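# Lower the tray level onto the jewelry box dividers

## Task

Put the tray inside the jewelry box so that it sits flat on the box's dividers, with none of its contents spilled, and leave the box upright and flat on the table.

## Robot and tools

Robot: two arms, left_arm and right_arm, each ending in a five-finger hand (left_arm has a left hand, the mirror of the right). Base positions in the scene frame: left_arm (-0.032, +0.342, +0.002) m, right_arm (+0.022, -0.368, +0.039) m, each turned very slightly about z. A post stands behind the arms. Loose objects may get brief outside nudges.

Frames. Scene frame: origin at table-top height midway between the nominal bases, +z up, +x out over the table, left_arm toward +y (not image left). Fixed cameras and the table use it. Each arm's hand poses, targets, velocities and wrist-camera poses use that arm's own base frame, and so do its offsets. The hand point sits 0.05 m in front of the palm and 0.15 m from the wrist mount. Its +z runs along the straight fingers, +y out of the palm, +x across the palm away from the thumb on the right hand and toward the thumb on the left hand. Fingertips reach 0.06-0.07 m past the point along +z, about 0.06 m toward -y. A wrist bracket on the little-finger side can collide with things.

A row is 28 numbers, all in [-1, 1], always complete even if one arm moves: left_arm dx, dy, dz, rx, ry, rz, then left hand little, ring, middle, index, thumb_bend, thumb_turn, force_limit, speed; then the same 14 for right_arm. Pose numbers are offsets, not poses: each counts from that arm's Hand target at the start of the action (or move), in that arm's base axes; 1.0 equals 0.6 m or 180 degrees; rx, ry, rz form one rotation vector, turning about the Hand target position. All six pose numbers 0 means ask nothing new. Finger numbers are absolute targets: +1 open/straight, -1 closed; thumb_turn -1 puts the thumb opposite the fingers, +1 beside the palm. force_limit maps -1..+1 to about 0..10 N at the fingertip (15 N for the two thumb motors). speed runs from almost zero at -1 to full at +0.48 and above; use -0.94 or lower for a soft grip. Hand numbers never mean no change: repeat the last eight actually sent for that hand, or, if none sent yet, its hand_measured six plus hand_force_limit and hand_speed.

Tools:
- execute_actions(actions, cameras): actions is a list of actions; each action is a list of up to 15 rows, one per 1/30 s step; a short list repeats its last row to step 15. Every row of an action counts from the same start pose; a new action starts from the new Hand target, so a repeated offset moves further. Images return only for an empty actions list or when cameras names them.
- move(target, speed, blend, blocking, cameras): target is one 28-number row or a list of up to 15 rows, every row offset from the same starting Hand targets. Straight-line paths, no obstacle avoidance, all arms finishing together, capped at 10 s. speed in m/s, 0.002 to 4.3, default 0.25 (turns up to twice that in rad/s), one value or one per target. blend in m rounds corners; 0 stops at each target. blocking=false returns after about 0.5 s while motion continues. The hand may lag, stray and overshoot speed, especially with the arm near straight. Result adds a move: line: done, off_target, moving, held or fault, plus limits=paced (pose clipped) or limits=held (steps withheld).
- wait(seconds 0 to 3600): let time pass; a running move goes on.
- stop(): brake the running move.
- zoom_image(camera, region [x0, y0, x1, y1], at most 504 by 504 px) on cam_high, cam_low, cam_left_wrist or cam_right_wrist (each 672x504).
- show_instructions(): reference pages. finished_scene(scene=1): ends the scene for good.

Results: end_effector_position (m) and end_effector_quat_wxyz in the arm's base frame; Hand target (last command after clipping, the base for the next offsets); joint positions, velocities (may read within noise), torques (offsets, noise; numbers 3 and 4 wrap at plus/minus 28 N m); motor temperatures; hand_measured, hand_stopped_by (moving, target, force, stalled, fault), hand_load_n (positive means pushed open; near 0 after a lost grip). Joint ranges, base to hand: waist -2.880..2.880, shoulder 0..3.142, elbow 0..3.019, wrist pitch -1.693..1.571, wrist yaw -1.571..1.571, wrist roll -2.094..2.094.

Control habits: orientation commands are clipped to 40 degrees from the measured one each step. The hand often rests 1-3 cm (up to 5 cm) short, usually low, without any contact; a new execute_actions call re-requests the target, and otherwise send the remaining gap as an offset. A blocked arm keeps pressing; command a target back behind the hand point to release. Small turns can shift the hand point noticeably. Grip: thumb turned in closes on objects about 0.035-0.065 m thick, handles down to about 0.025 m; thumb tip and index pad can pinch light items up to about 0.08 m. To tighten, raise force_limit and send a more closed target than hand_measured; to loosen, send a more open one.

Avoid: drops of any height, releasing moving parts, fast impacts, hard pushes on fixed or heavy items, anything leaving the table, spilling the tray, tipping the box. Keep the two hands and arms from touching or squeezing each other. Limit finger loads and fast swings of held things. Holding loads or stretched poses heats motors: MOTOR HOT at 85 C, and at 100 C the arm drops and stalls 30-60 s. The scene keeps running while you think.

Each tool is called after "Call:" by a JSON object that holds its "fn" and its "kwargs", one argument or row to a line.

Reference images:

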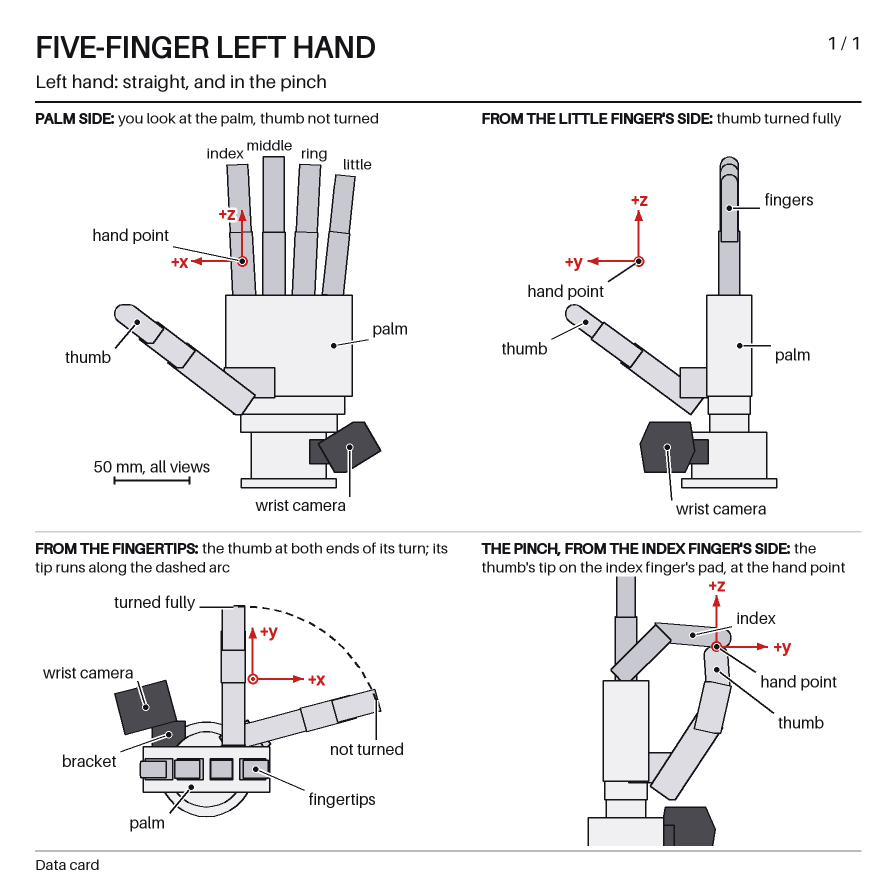

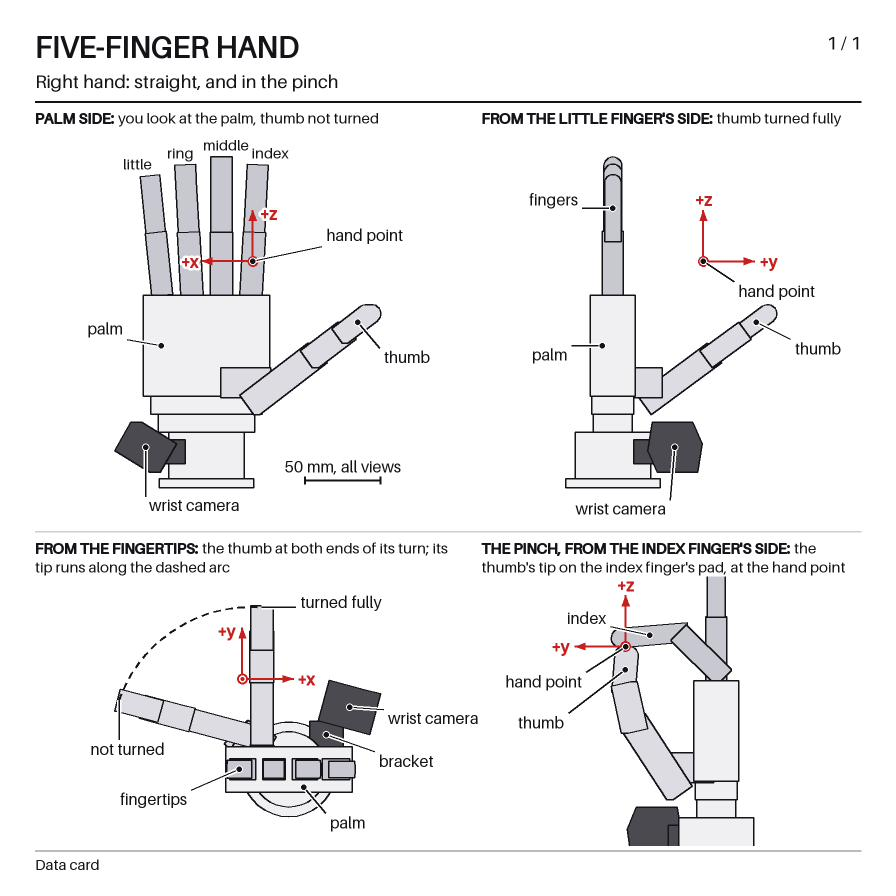

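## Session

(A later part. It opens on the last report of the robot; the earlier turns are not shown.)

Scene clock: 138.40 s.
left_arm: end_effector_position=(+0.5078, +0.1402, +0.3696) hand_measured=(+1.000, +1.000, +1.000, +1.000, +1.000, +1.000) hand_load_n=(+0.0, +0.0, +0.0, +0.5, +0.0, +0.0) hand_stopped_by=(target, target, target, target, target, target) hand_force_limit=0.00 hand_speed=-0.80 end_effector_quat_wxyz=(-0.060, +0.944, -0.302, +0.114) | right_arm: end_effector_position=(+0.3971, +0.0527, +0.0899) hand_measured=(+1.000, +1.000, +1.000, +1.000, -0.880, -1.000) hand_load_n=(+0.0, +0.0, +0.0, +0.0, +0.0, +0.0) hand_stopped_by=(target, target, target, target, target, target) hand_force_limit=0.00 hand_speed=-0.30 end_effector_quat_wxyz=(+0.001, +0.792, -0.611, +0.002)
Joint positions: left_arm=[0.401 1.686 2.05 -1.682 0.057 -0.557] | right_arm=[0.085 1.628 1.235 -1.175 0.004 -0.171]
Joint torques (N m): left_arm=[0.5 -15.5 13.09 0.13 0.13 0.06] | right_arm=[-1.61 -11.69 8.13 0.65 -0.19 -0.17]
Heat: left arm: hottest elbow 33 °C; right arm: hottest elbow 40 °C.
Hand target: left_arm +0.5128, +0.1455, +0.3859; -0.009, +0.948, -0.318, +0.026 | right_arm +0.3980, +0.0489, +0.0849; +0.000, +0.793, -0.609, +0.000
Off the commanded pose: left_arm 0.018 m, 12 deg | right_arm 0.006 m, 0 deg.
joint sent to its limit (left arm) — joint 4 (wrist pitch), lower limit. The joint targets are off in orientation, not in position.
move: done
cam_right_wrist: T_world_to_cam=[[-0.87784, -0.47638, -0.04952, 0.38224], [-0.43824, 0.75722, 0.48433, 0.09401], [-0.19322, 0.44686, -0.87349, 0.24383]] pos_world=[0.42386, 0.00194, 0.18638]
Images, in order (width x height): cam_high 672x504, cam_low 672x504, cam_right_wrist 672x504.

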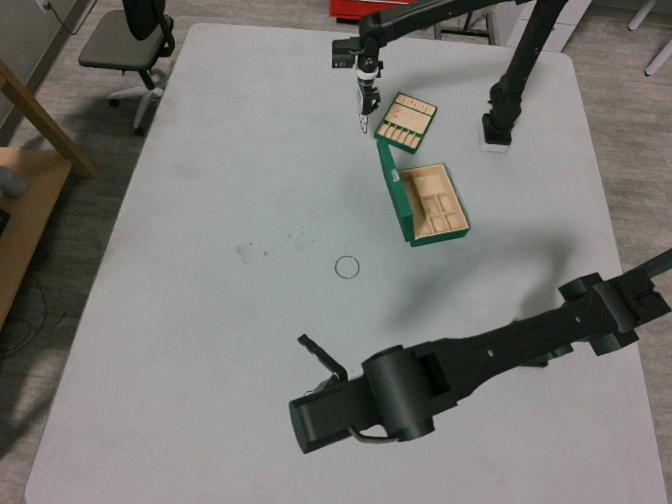

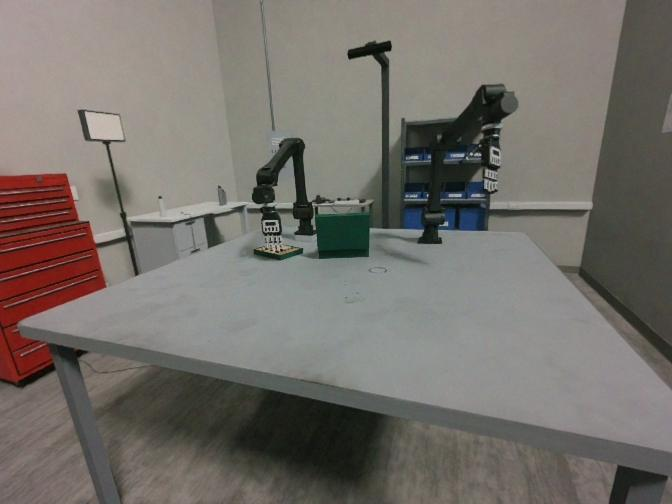

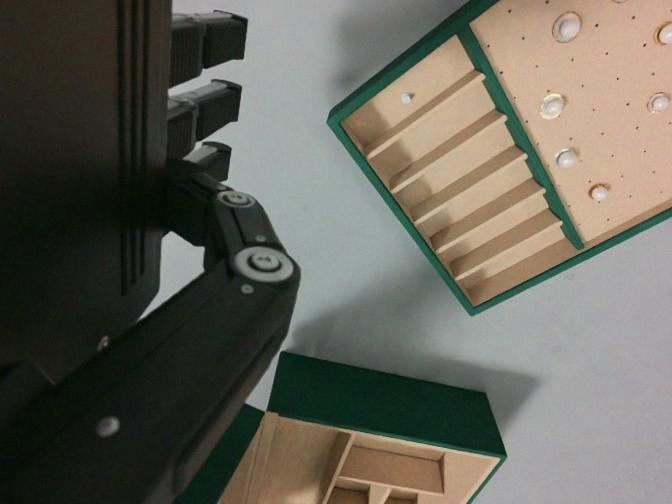

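Call:
{"fn": "move", "kwargs": {
  "target": [0,0,0,0,0,0,1,1,1,1,1,1,0,-0.8,0,0,-0.075,0,0,0,1,1,1,1,-0.88,-1,0,-0.3],
  "speed": 0.05,
  "cameras": ["cam_right_wrist","cam_high","cam_low"]
}}

Call:
{"fn": "zoom_image", "kwargs": {
  "camera": "cam_low",
  "region": [230, 190, 330, 270]
}}

Call:
{"fn": "zoom_image", "kwargs": {
  "camera": "cam_high",
  "region": [330, 60, 450, 180]
}}

Scene clock: 142.60 s.
left_arm: end_effector_position=(+0.5078, +0.1402, +0.3696) hand_measured=(+1.000, +1.000, +1.000, +1.000, +1.000, +1.000) hand_load_n=(+0.0, +0.0, +0.0, +0.0, +0.0, +0.0) hand_stopped_by=(target, target, target, target, target, target) hand_force_limit=0.00 hand_speed=-0.80 end_effector_quat_wxyz=(-0.060, +0.944, -0.302, +0.114) | right_arm: end_effector_position=(+0.3989, +0.0529, +0.0473) hand_measured=(+1.000, +1.000, +1.000, +1.000, -0.880, -1.000) hand_load_n=(+0.0, +0.0, +0.0, +0.5, +0.0, +0.5) hand_stopped_by=(target, target, target, target, target, target) hand_force_limit=0.00 hand_speed=-0.30 end_effector_quat_wxyz=(-0.002, +0.792, -0.611, +0.005)
Joint positions: left_arm=[0.401 1.686 2.05 -1.682 0.057 -0.557] | right_arm=[0.085 1.676 1.174 -1.059 0.004 -0.171]
Joint torques (N m): left_arm=[0.5 -15.5 13.09 0.13 0.13 0.06] | right_arm=[-1.55 -11.16 7.64 0.72 -0.18 -0.15]
Heat: left arm: hottest elbow 33 °C; right arm: hottest elbow 40 °C.
Hand target: left_arm +0.5128, +0.1455, +0.3859; -0.009, +0.948, -0.318, +0.026 | right_arm +0.3981, +0.0489, +0.0399; +0.000, +0.793, -0.609, +0.000
Off the commanded pose: left_arm 0.018 m, 12 deg | right_arm 0.008 m, 1 deg.
joint sent to its limit (left arm) — joint 4 (wrist pitch), lower limit. The joint targets are off in orientation, not in position.
move: done
cam_right_wrist: T_world_to_cam=[[-0.87744, -0.47638, -0.05618, 0.38196], [-0.44177, 0.7569, 0.4816, 0.11686], [-0.1869, 0.44739, -0.87459, 0.20443]] pos_world=[0.42499, 0.00204, 0.14397]
Images, in order (width x height): cam_high 672x504, cam_low 672x504, cam_right_wrist 672x504.

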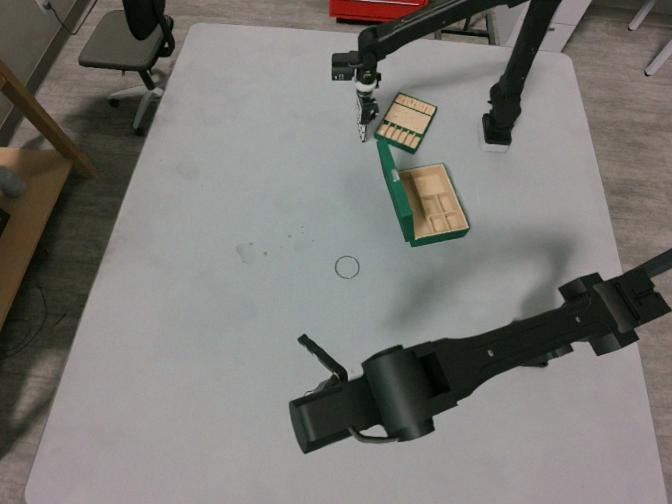

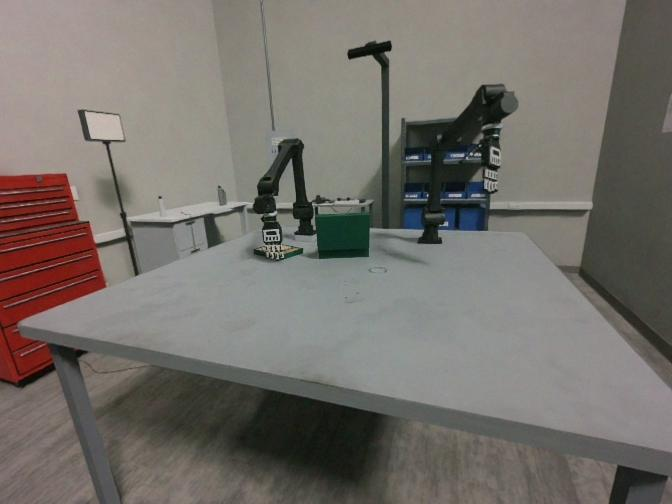

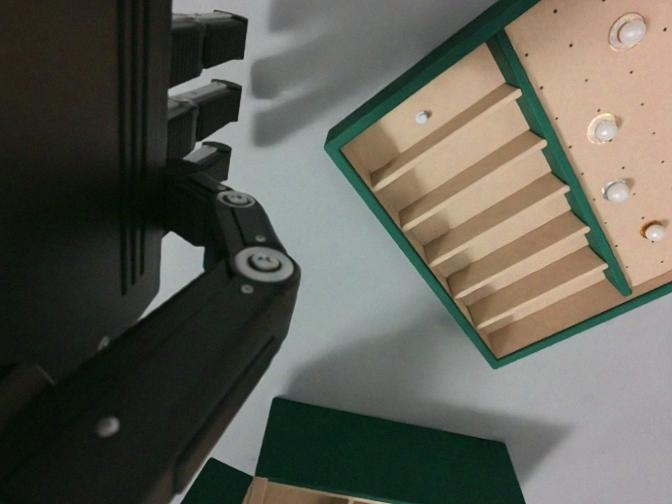

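Scaled by 5.040 from the camera's image (finer frame: 960x720).

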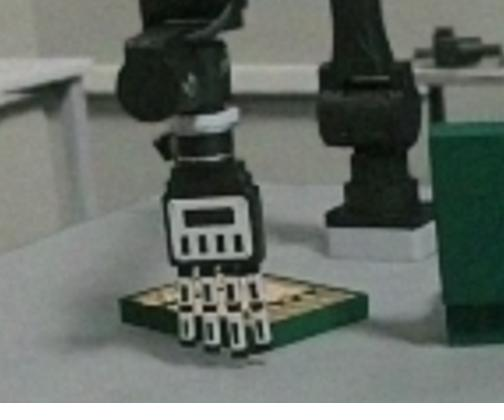

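Scaled by 4.200 from the camera's image (finer frame: 960x720).

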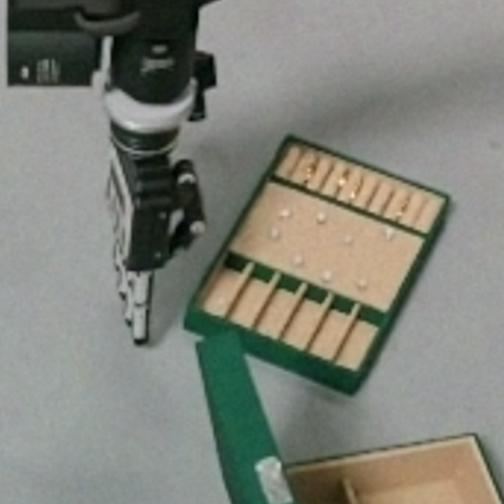

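Call:
{"fn": "move", "kwargs": {
  "target": [0,0,0,0,0,0,1,1,1,1,1,1,0,-0.8,-0.129,-0.0345,0,0,0,0,1,1,1,1,-0.88,-1,0,-0.3],
  "speed": 0.05,
  "cameras": ["cam_right_wrist","cam_high"]
}}

Call:
{"fn": "zoom_image", "kwargs": {
  "camera": "cam_high",
  "region": [330, 60, 450, 180]
}}

Scene clock: 147.20 s.
left_arm: end_effector_position=(+0.5078, +0.1402, +0.3696) hand_measured=(+1.000, +1.000, +1.000, +1.000, +1.000, +1.000) hand_load_n=(+0.0, +0.0, +0.0, +0.0, +0.0, +0.0) hand_stopped_by=(target, target, target, target, target, target) hand_force_limit=0.00 hand_speed=-0.80 end_effector_quat_wxyz=(-0.060, +0.944, -0.302, +0.114) | right_arm: end_effector_position=(+0.3238, +0.0335, +0.0359) hand_measured=(+1.000, +1.000, +1.000, +1.000, -0.880, -1.000) hand_load_n=(+0.0, +0.0, +0.0, +0.0, +0.0, -0.5) hand_stopped_by=(target, target, target, target, target, target) hand_force_limit=0.00 hand_speed=-0.30 end_effector_quat_wxyz=(+0.004, +0.792, -0.610, -0.004)
Joint positions: left_arm=[0.401 1.686 2.05 -1.682 0.057 -0.557] | right_arm=[0.051 1.527 0.95 -1.005 0.001 -0.207]
Joint torques (N m): left_arm=[0.56 -15.5 13.09 0.13 0.13 0.06] | right_arm=[-2.26 -11.75 6.72 0.35 -0.02 -0.17]
Heat: left arm: hottest elbow 33 °C; right arm: hottest elbow 39 °C.
Hand target: left_arm +0.5128, +0.1455, +0.3859; -0.009, +0.948, -0.318, +0.026 | right_arm +0.3207, +0.0282, +0.0399; +0.000, +0.793, -0.609, +0.000
Off the commanded pose: left_arm 0.018 m, 12 deg | right_arm 0.007 m, 1 deg.
joint sent to its limit (left arm) — joint 4 (wrist pitch), lower limit. The joint targets are off in orientation, not in position.
move: done
cam_right_wrist: T_world_to_cam=[[-0.87773, -0.47762, -0.03832, 0.30568], [-0.43256, 0.75545, 0.49213, 0.10054], [-0.2061, 0.44853, -0.86968, 0.19509]] pos_world=[0.352, -0.01745, 0.1319]
Images, in order (width x height): cam_high 672x504, cam_right_wrist 672x504.

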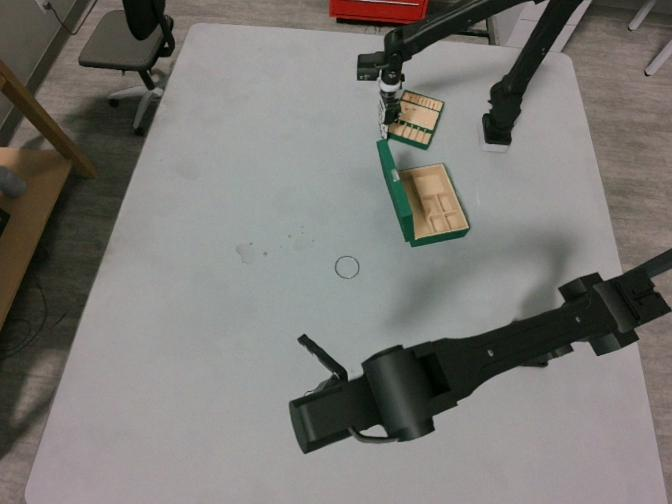

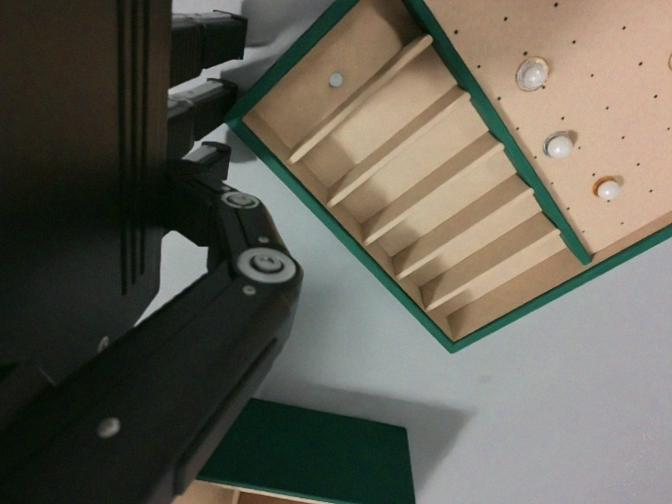

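Scaled by 4.200 from the camera's image (finer frame: 960x720).

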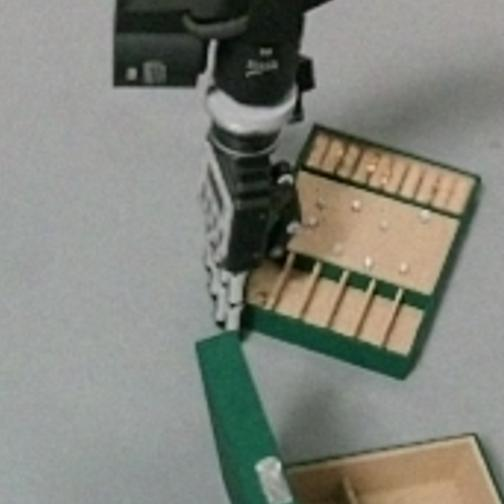

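Call:
{"fn": "move", "kwargs": {
  "target": [0,0,0,0,0,0,1,1,1,1,1,1,0,-0.8,-0.0644,-0.0173,0.015,0,0,0,1,1,1,1,-0.88,-1,0,-0.3],
  "speed": 0.05,
  "cameras": ["cam_right_wrist","cam_high"]
}}

Call:
{"fn": "zoom_image", "kwargs": {
  "camera": "cam_high",
  "region": [330, 60, 450, 180]
}}

Scene clock: 149.47 s.
left_arm: end_effector_position=(+0.5078, +0.1402, +0.3696) hand_measured=(+1.000, +1.000, +1.000, +1.000, +1.000, +1.000) hand_load_n=(+0.0, +0.0, +0.0, +0.0, +0.0, +0.0) hand_stopped_by=(target, target, target, target, target, target) hand_force_limit=0.00 hand_speed=-0.80 end_effector_quat_wxyz=(-0.060, +0.944, -0.302, +0.114) | right_arm: end_effector_position=(+0.2892, +0.0225, +0.0447) hand_measured=(+1.000, +1.000, +1.000, +1.000, -0.880, -1.000) hand_load_n=(+0.0, +0.0, +0.0, +0.0, +0.0, +0.0) hand_stopped_by=(target, target, target, target, target, target) hand_force_limit=0.00 hand_speed=-0.30 end_effector_quat_wxyz=(-0.001, +0.792, -0.611, +0.002)
Joint positions: left_arm=[0.401 1.686 2.05 -1.682 0.057 -0.557] | right_arm=[0.024 1.414 0.857 -1.009 0.001 -0.232]
Joint torques (N m): left_arm=[0.56 -15.5 13.11 0.13 0.13 0.06] | right_arm=[-1.79 -9.82 6.97 -0.27 -0.02 -0.17]
Heat: left arm: hottest elbow 33 °C; right arm: hottest elbow 39 °C.
Hand target: left_arm +0.5128, +0.1455, +0.3859; -0.009, +0.948, -0.318, +0.026 | right_arm +0.2820, +0.0178, +0.0489; +0.000, +0.793, -0.609, +0.000
Off the commanded pose: left_arm 0.018 m, 12 deg | right_arm 0.009 m, 0 deg.
joint sent to its limit (left arm) — joint 4 (wrist pitch), lower limit. The joint targets are off in orientation, not in position.
move: done
cam_right_wrist: T_world_to_cam=[[-0.87754, -0.47659, -0.05275, 0.27093], [-0.43955, 0.75558, 0.4857, 0.09189], [-0.19162, 0.4494, -0.87253, 0.19635]] pos_world=[0.31577, -0.02855, 0.14098]
Images, in order (width x height): cam_high 672x504, cam_right_wrist 672x504.

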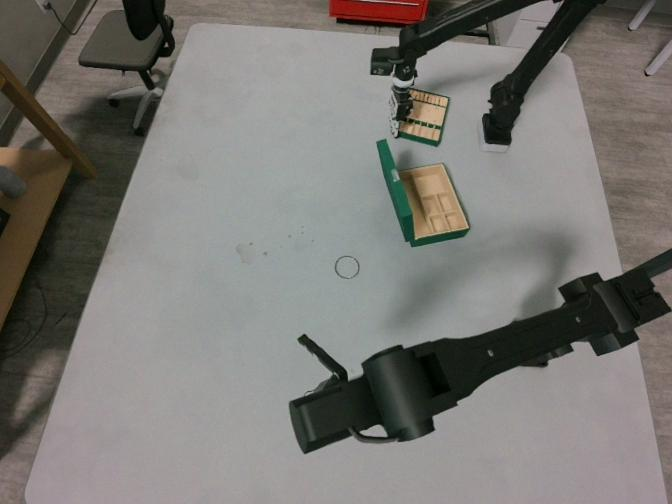

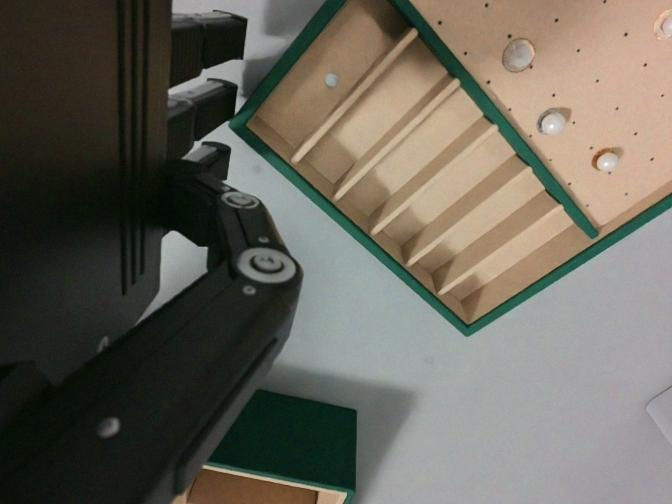

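Scaled by 4.200 from the camera's image (finer frame: 960x720).

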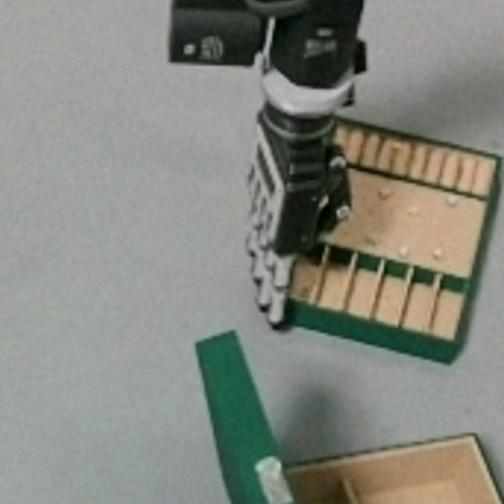

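Call:
{"fn": "move", "kwargs": {
  "target": [0,0,0,0,0,0,1,1,1,1,1,1,0,-0.8,-0.121,0.056,0,0,0,0,1,1,1,1,-0.88,-1,0,-0.3],
  "speed": 0.05,
  "cameras": ["cam_right_wrist","cam_high"]
}}

Call:
{"fn": "zoom_image", "kwargs": {
  "camera": "cam_high",
  "region": [350, 60, 470, 180]
}}

Scene clock: 155.20 s.
left_arm: end_effector_position=(+0.5078, +0.1402, +0.3696) hand_measured=(+1.000, +1.000, +1.000, +1.000, +1.000, +1.000) hand_load_n=(+0.0, +0.0, +0.0, -0.5, +0.0, +0.0) hand_stopped_by=(target, target, target, target, target, target) hand_force_limit=0.00 hand_speed=-0.80 end_effector_quat_wxyz=(-0.060, +0.944, -0.302, +0.114) | right_arm: end_effector_position=(+0.2163, +0.0488, +0.0471) hand_measured=(+1.000, +1.000, +1.000, +1.000, -0.880, -1.000) hand_load_n=(+0.0, +0.0, +0.0, +0.0, +0.0, +0.0) hand_stopped_by=(target, target, target, target, target, target) hand_force_limit=0.00 hand_speed=-0.30 end_effector_quat_wxyz=(-0.002, +0.795, -0.607, +0.003)
Joint positions: left_arm=[0.401 1.686 2.05 -1.682 0.057 -0.557] | right_arm=[0.125 1.215 0.684 -1.034 0.001 -0.141]
Joint torques (N m): left_arm=[0.5 -15.44 13.09 0.1 0.13 0.06] | right_arm=[0.15 -6.89 7.2 -0.08 -0.02 0.12]
Heat: left arm: hottest elbow 33 °C; right arm: hottest elbow 38 °C.
Hand target: left_arm +0.5128, +0.1455, +0.3859; -0.009, +0.948, -0.318, +0.026 | right_arm +0.2095, +0.0514, +0.0489; +0.000, +0.793, -0.609, +0.000
Off the commanded pose: left_arm 0.018 m, 12 deg | right_arm 0.008 m, 0 deg.
joint sent to its limit (left arm) — joint 4 (wrist pitch), lower limit. The joint targets are off in orientation, not in position.
move: done
cam_right_wrist: T_world_to_cam=[[-0.87326, -0.48425, -0.054, 0.21912], [-0.44671, 0.75144, 0.48558, 0.04066], [-0.19457, 0.44816, -0.87252, 0.1734]] pos_world=[0.24325, -0.00215, 0.14338]
Images, in order (width x height): cam_high 672x504, cam_right_wrist 672x504.

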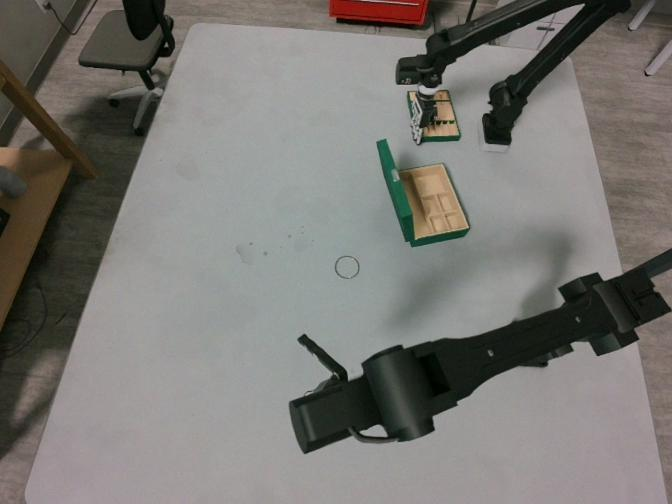

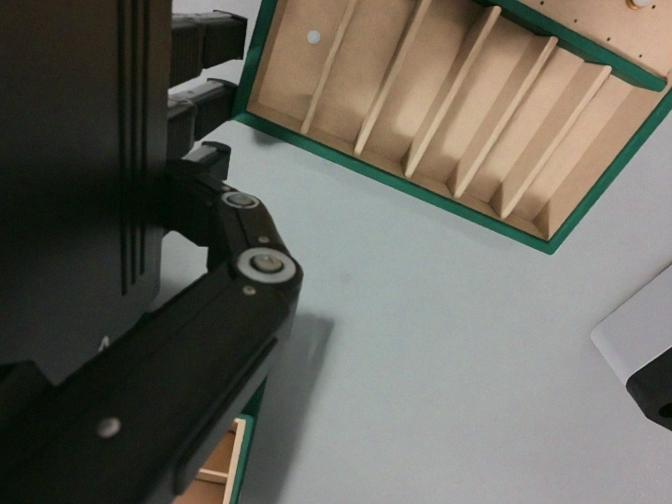

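Scaled by 4.200 from the camera's image (finer frame: 960x720).

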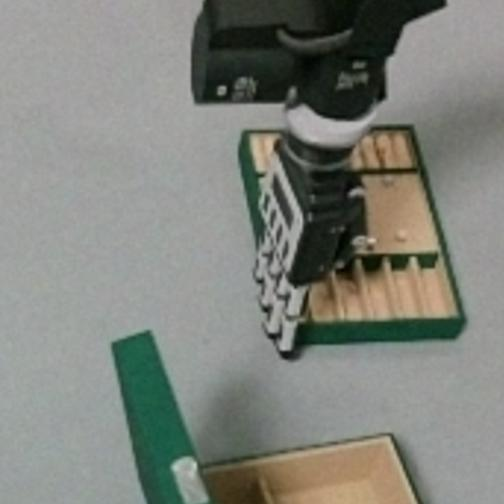

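Call:
{"fn": "move", "kwargs": {
  "target": [
    [0,0,0,0,0,0,1,1,1,1,1,1,0,-0.8,0.03,0.008,0,0,0,0,1,1,1,1,-0.88,-1,0,-0.3],
    [0,0,0,0,0,0,1,1,1,1,1,1,0,-0.8,0.03,0.008,0.235,0,0,0,1,1,1,1,-0.88,-1,0,-0.3],
    [0,0,0,0,0,0,1,1,1,1,1,1,0,-0.8,0.0997,-0.331,0.235,0,0,-0.5,1,1,1,1,-0.88,-1,0,-0.3]
  ],
  "speed": 0.15,
  "blend": [0.01,0.03,0],
  "cameras": ["cam_right_wrist","cam_high"]
}}

Call:
{"fn": "zoom_image", "kwargs": {
  "camera": "cam_high",
  "region": [350, 60, 470, 180]
}}

Scene clock: 167.20 s.
left_arm: end_effector_position=(+0.5078, +0.1402, +0.3696) hand_measured=(+1.000, +1.000, +1.000, +1.000, +1.000, +1.000) hand_load_n=(+0.0, -0.5, +0.5, +0.0, -0.5, +0.0) hand_stopped_by=(target, target, target, target, target, target) hand_force_limit=0.00 hand_speed=-0.80 end_effector_quat_wxyz=(-0.060, +0.944, -0.302, +0.114) | right_arm: end_effector_position=(+0.2526, -0.1315, +0.1761) hand_measured=(+1.000, +1.000, +1.000, +1.000, -0.880, -1.000) hand_load_n=(+0.0, +0.0, +0.0, +0.0, +0.0, +0.0) hand_stopped_by=(target, target, target, target, target, target) hand_force_limit=0.00 hand_speed=-0.30 end_effector_quat_wxyz=(-0.017, -0.142, +0.990, +0.018)
Joint positions: left_arm=[0.401 1.686 2.05 -1.682 0.057 -0.557] | right_arm=[-0.687 1.2 1.027 -1.447 0.001 0.598]
Joint torques (N m): left_arm=[0.5 -15.5 13.09 0.12 0.13 0.06] | right_arm=[-1.79 -5.48 13.87 0.57 -0.04 0.16]
Heat: left arm: hottest elbow 34 °C; right arm: hottest elbow 38 °C.
Hand target: left_arm +0.5128, +0.1455, +0.3859; -0.009, +0.948, -0.318, +0.026 | right_arm +0.2693, -0.1472, +0.1898; -0.001, -0.131, +0.991, +0.000
Off the commanded pose: left_arm 0.018 m, 12 deg | right_arm 0.027 m, 3 deg.
joint sent to its limit (left arm) — joint 4 (wrist pitch), lower limit. The joint targets are off in orientation, not in position.
move: off_target (right_arm); blend cut to 0.0093 m at target 1
cam_right_wrist: T_world_to_cam=[[-0.50208, 0.86482, -0.00383, 0.24532], [0.7609, 0.44385, 0.47332, -0.21377], [0.41103, 0.23473, -0.88088, 0.19425]] pos_world=[0.20598, -0.16287, 0.27324]
Images, in order (width x height): cam_high 672x504, cam_right_wrist 672x504.

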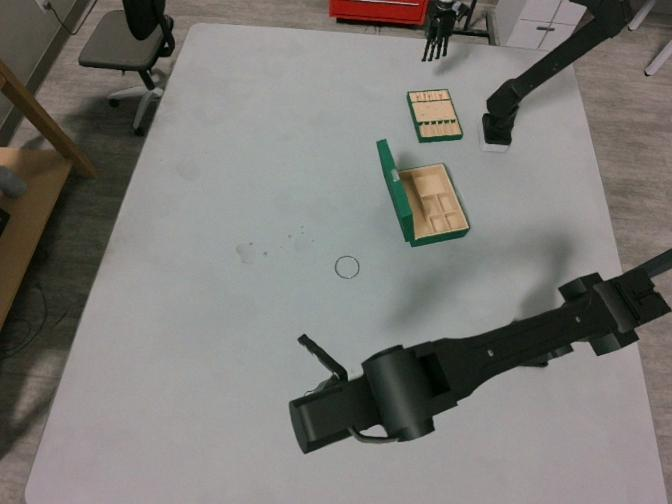

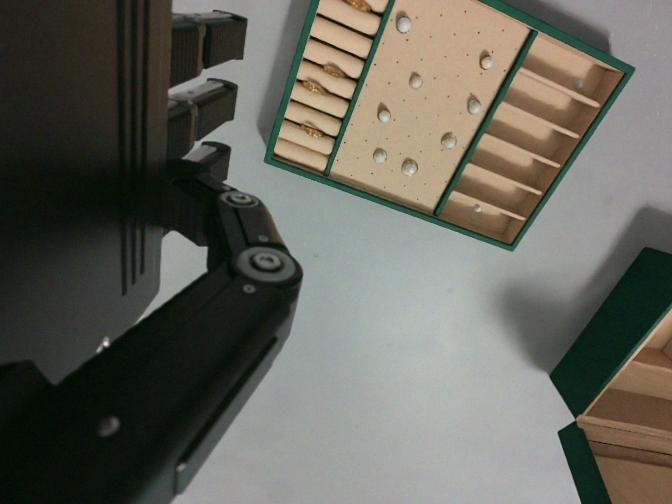

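Scaled by 4.200 from the camera's image (finer frame: 960x720).

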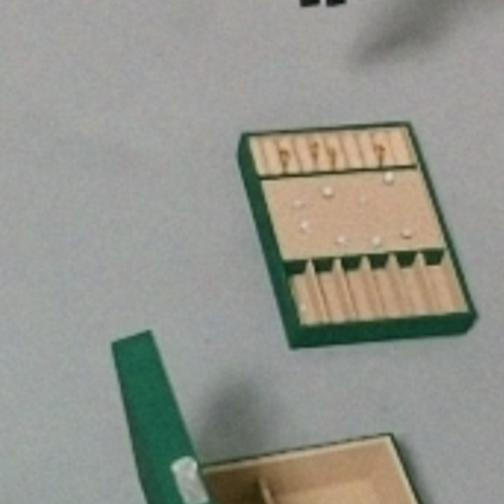

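Call:
{"fn": "move", "kwargs": {
  "target": [0,0,0,0,0,0,1,1,1,1,1,1,0,-0.8,0,0,-0.158,0,0,0,1,1,1,1,-0.88,-1,0,-0.3],
  "speed": 0.12,
  "cameras": ["cam_right_wrist","cam_high"]
}}

Scene clock: 173.63 s.
left_arm: end_effector_position=(+0.5078, +0.1402, +0.3696) hand_measured=(+1.000, +1.000, +1.000, +1.000, +1.000, +1.000) hand_load_n=(-0.5, +0.0, +0.0, +0.0, +0.0, +0.0) hand_stopped_by=(target, target, target, target, target, target) hand_force_limit=0.00 hand_speed=-0.80 end_effector_quat_wxyz=(-0.060, +0.944, -0.302, +0.114) | right_arm: end_effector_position=(+0.2691, -0.1450, +0.1003) hand_measured=(+1.000, +1.000, +1.000, +1.000, -0.880, -1.000) hand_load_n=(+0.0, +0.0, +0.0, +0.0, +0.0, +0.0) hand_stopped_by=(target, target, target, target, target, target) hand_force_limit=0.00 hand_speed=-0.30 end_effector_quat_wxyz=(+0.001, -0.141, +0.990, -0.002)
Joint positions: left_arm=[0.401 1.686 2.05 -1.682 0.057 -0.557] | right_arm=[-0.687 1.276 0.89 -1.179 0.001 0.6]
Joint torques (N m): left_arm=[0.56 -15.5 13.09 0.12 0.13 0.06] | right_arm=[-1.61 -6.65 8.17 0.83 -0.05 0.17]
Heat: left arm: hottest elbow 34 °C; right arm: hottest elbow 40 °C.
Hand target: left_arm +0.5128, +0.1455, +0.3859; -0.009, +0.948, -0.318, +0.026 | right_arm +0.2692, -0.1471, +0.0951; -0.001, -0.131, +0.991, +0.000
Off the commanded pose: left_arm 0.018 m, 12 deg | right_arm 0.006 m, 1 deg.
joint sent to its limit (left arm) — joint 4 (wrist pitch), lower limit. The joint targets are off in orientation, not in position.
move: done
cam_right_wrist: T_world_to_cam=[[-0.49951, 0.86458, -0.05464, 0.26928], [0.74143, 0.45927, 0.48924, -0.17856], [0.44809, 0.20387, -0.87043, 0.10836]] pos_world=[0.21834, -0.1729, 0.1964]
Images, in order (width x height): cam_high 672x504, cam_right_wrist 672x504.

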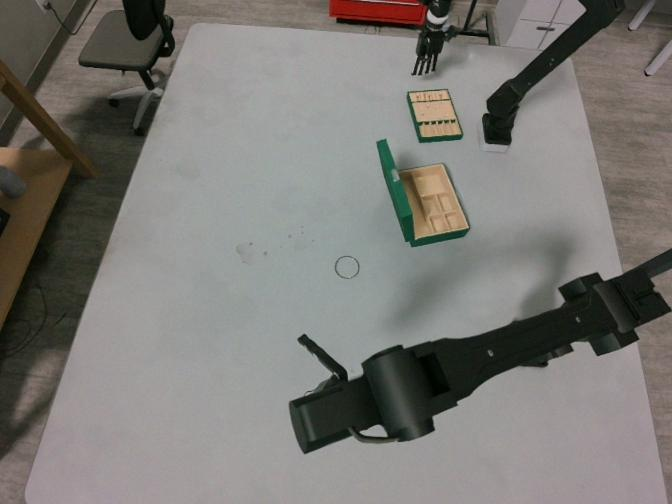

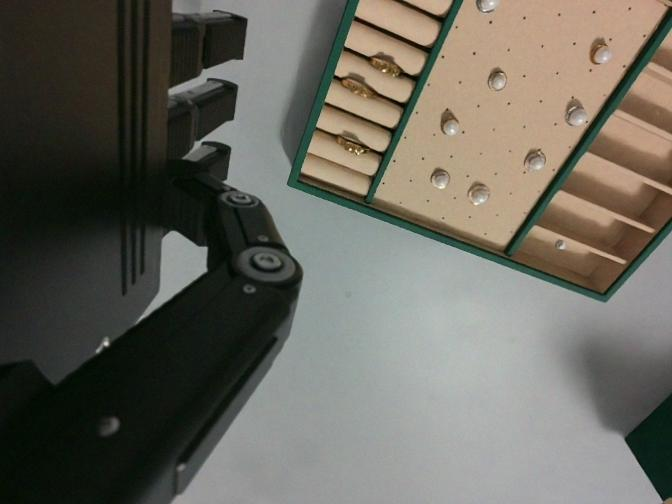

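Call:
{"fn": "move", "kwargs": {
  "target": [0,0,0,0,0,0,1,1,1,1,1,1,0,-0.8,0,0,-0.102,0,0,0,1,1,1,1,-0.88,-1,0,-0.3],
  "speed": 0.06,
  "cameras": ["cam_low","cam_high"]
}}

Call:
{"fn": "zoom_image", "kwargs": {
  "camera": "cam_high",
  "region": [350, 40, 470, 160]
}}

Scene clock: 177.60 s.
left_arm: end_effector_position=(+0.5078, +0.1402, +0.3696) hand_measured=(+1.000, +1.000, +1.000, +1.000, +1.000, +1.000) hand_load_n=(-0.5, +0.0, +0.0, +0.0, +0.0, +0.0) hand_stopped_by=(target, target, target, target, target, target) hand_force_limit=0.00 hand_speed=-0.80 end_effector_quat_wxyz=(-0.060, +0.944, -0.302, +0.114) | right_arm: end_effector_position=(+0.2702, -0.1458, +0.0393) hand_measured=(+1.000, +1.000, +1.000, +1.000, -0.880, -1.000) hand_load_n=(+0.0, +0.0, +0.0, +0.0, +0.0, +0.0) hand_stopped_by=(target, target, target, target, target, target) hand_force_limit=0.00 hand_speed=-0.30 end_effector_quat_wxyz=(+0.002, -0.141, +0.990, -0.003)
Joint positions: left_arm=[0.401 1.686 2.05 -1.682 0.057 -0.557] | right_arm=[-0.687 1.365 0.791 -0.99 0.001 0.6]
Joint torques (N m): left_arm=[0.5 -15.5 13.09 0.13 0.13 0.06] | right_arm=[-1.67 -6.89 7.27 0.65 -0.03 0.17]
Heat: left arm: hottest elbow 34 °C; right arm: hottest elbow 39 °C.
Hand target: left_arm +0.5128, +0.1455, +0.3859; -0.009, +0.948, -0.318, +0.026 | right_arm +0.2692, -0.1471, +0.0338; -0.001, -0.131, +0.991, +0.000
Off the commanded pose: left_arm 0.018 m, 12 deg | right_arm 0.006 m, 1 deg.
joint sent to its limit (left arm) — joint 4 (wrist pitch), lower limit. The joint targets are off in orientation, not in position.
move: done
Images, in order (width x height): cam_high 672x504, cam_low 672x504.

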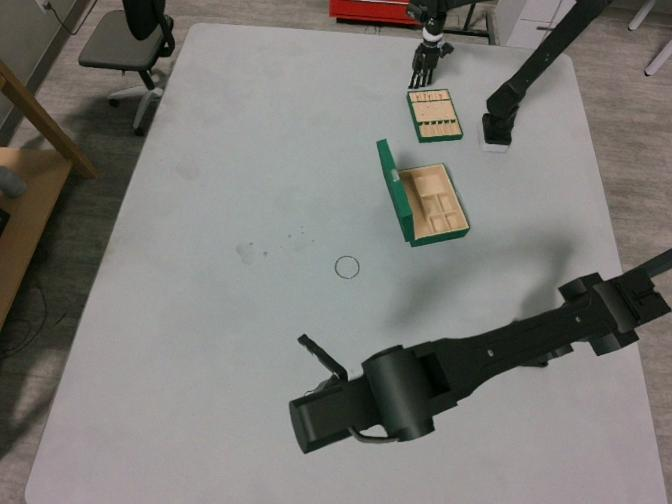

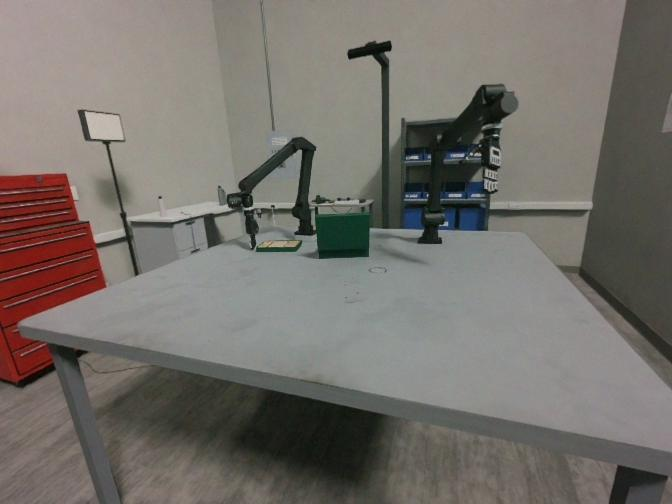

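Scaled by 4.200 from the camera's image (finer frame: 960x720).

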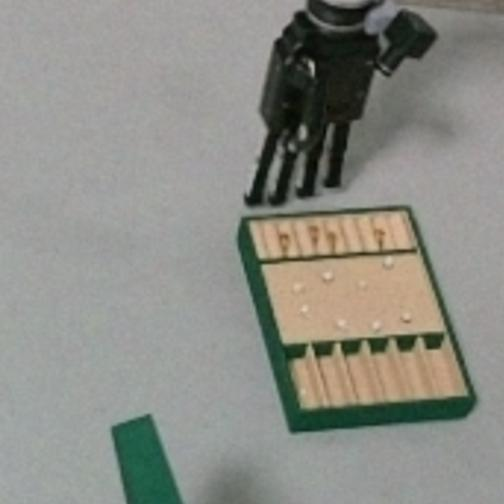

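Call:
{"fn": "move", "kwargs": {
  "target": [0,0,0,0,0,0,1,1,1,1,1,1,0,-0.8,-0.0475,0.177,0.007,0,0,0,1,1,1,1,-0.88,-1,0,-0.3],
  "speed": 0.05,
  "cameras": ["cam_right_wrist","cam_high"]
}}

Call:
{"fn": "zoom_image", "kwargs": {
  "camera": "cam_high",
  "region": [350, 60, 470, 180]
}}

Scene clock: 181.57 s.
left_arm: end_effector_position=(+0.5078, +0.1402, +0.3696) hand_measured=(+1.000, +1.000, +1.000, +1.000, +1.000, +1.000) hand_load_n=(+0.0, +0.0, +0.0, +0.0, +0.0, +0.0) hand_stopped_by=(target, target, target, target, target, target) hand_force_limit=0.00 hand_speed=-0.80 end_effector_quat_wxyz=(-0.060, +0.944, -0.302, +0.114) | right_arm: end_effector_position=(+0.2446, -0.0472, +0.0368) hand_measured=(+1.000, +1.000, +1.000, +1.000, -0.880, -1.000) hand_load_n=(+0.0, +0.5, +0.0, +0.0, +0.5, +0.0) hand_stopped_by=(target, target, target, target, target, target) hand_force_limit=0.00 hand_speed=-0.30 end_effector_quat_wxyz=(+0.001, -0.133, +0.991, -0.003)
Joint positions: left_arm=[0.401 1.686 2.05 -1.682 0.057 -0.557] | right_arm=[-0.452 1.151 0.604 -1.018 0.003 0.852]
Joint torques (N m): left_arm=[0.56 -15.5 13.09 0.12 0.13 0.06] | right_arm=[0.03 -5.83 7.17 -0.17 -0.13 0.21]
Heat: left arm: hottest elbow 34 °C; right arm: hottest elbow 39 °C.
Hand target: left_arm +0.5128, +0.1455, +0.3859; -0.009, +0.948, -0.318, +0.026 | right_arm +0.2409, -0.0410, +0.0381; +0.000, -0.131, +0.991, +0.000
Off the commanded pose: left_arm 0.018 m, 12 deg | right_arm 0.007 m, 0 deg.
joint sent to its limit (left arm) — joint 4 (wrist pitch), lower limit. The joint targets are off in orientation, not in position.
move: done
cam_right_wrist: T_world_to_cam=[[-0.48492, 0.87281, -0.05528, 0.16591], [0.74894, 0.44707, 0.48909, -0.17662], [0.4516, 0.19577, -0.87048, 0.0429]] pos_world=[0.19336, -0.07424, 0.1329]
Images, in order (width x height): cam_high 672x504, cam_right_wrist 672x504.

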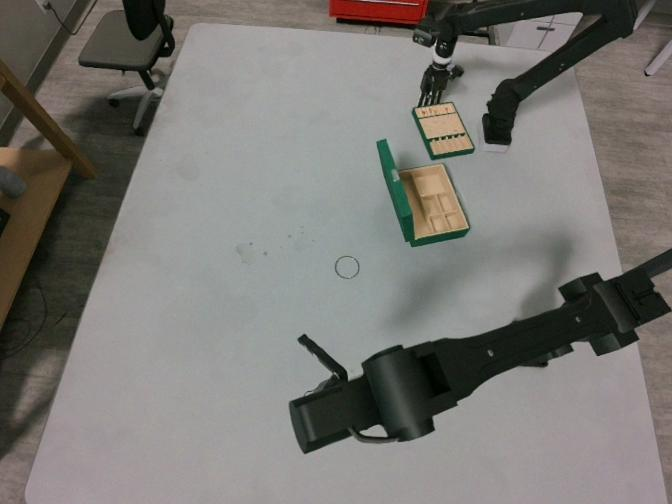

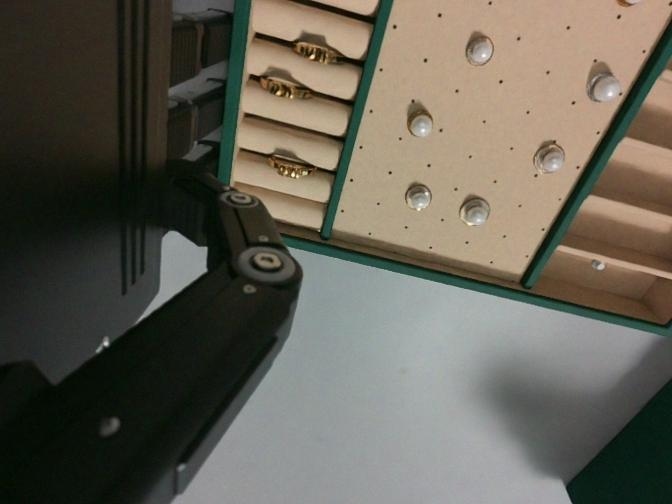

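Scaled by 4.200 from the camera's image (finer frame: 960x720).

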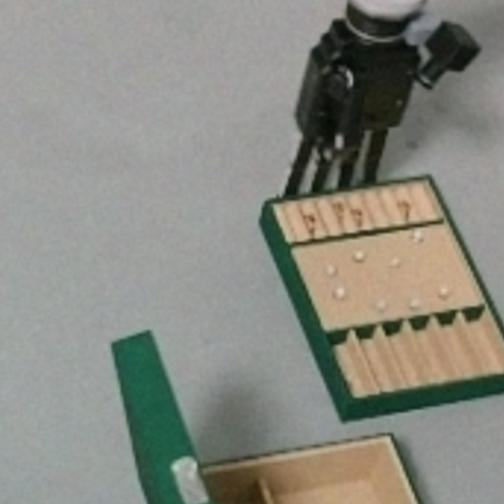

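Call:
{"fn": "move", "kwargs": {
  "target": [-0.438,-0.576,-0.093,0,0,-0.333,1,1,1,1,1,1,0,-0.8,0,0,0,0,0,0,1,1,1,1,-0.88,-1,0,-0.3],
  "speed": 0.25,
  "cameras": ["cam_left_wrist","cam_high"]
}}

Scene clock: 199.80 s.
left_arm: end_effector_position=(+0.2548, -0.1997, +0.3279) hand_measured=(+1.000, +1.000, +1.000, +1.000, +1.000, +1.000) hand_load_n=(+0.0, +0.0, +0.0, +0.0, +0.0, +0.0) hand_stopped_by=(target, target, target, target, target, target) hand_force_limit=0.00 hand_speed=-0.80 end_effector_quat_wxyz=(+0.003, -0.659, +0.749, -0.062) | right_arm: end_effector_position=(+0.2447, -0.0472, +0.0368) hand_measured=(+1.000, +1.000, +1.000, +1.000, -0.880, -1.000) hand_load_n=(+0.0, +0.0, +0.0, +0.0, +0.0, +0.0) hand_stopped_by=(target, target, target, target, target, target) hand_force_limit=0.00 hand_speed=-0.30 end_effector_quat_wxyz=(+0.001, -0.133, +0.991, -0.003)
Joint positions: left_arm=[-0.485 1.232 1.463 -1.682 0.038 -0.36] | right_arm=[-0.452 1.151 0.604 -1.018 0.003 0.852]
Joint torques (N m): left_arm=[-0.38 -9.7 8.36 -0.09 0.18 -0.16] | right_arm=[0.21 -5.77 7.2 -0.13 -0.16 0.18]
Heat: left arm: hottest elbow 34 °C; right arm: hottest elbow 37 °C.
Hand target: left_arm +0.2500, -0.2002, +0.3301; -0.005, -0.662, +0.749, -0.027 | right_arm +0.2409, -0.0411, +0.0381; +0.000, -0.130, +0.991, +0.000
Off the commanded pose: left_arm 0.005 m, 4 deg | right_arm 0.007 m, 0 deg.
joint sent to its limit (left arm) — joint 4 (wrist pitch), lower limit. The joint targets are off in orientation, not in position.
move: off_target (left_arm)
cam_left_wrist: T_world_to_cam=[[0.91828, -0.36224, 0.15984, -0.35952], [-0.3904, -0.76112, 0.51796, -0.21739], [-0.06597, -0.53804, -0.84034, 0.30401]] pos_world=[0.26532, -0.13212, 0.42554]
Images, in order (width x height): cam_high 672x504, cam_left_wrist 672x504.

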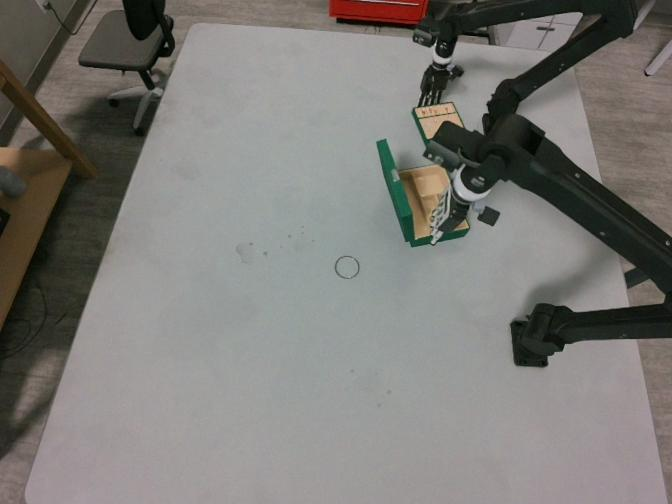

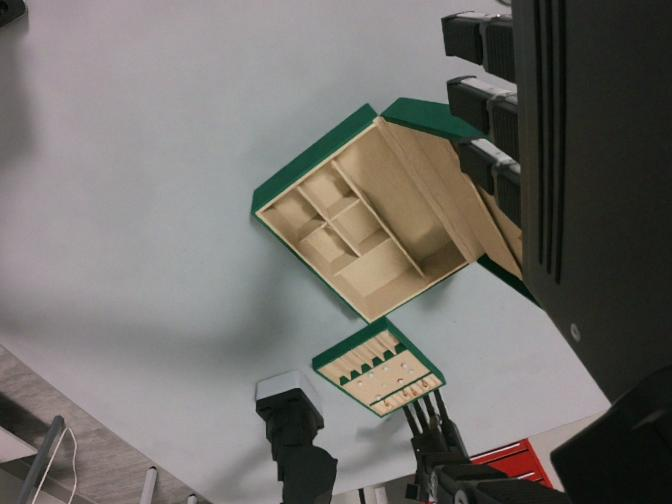

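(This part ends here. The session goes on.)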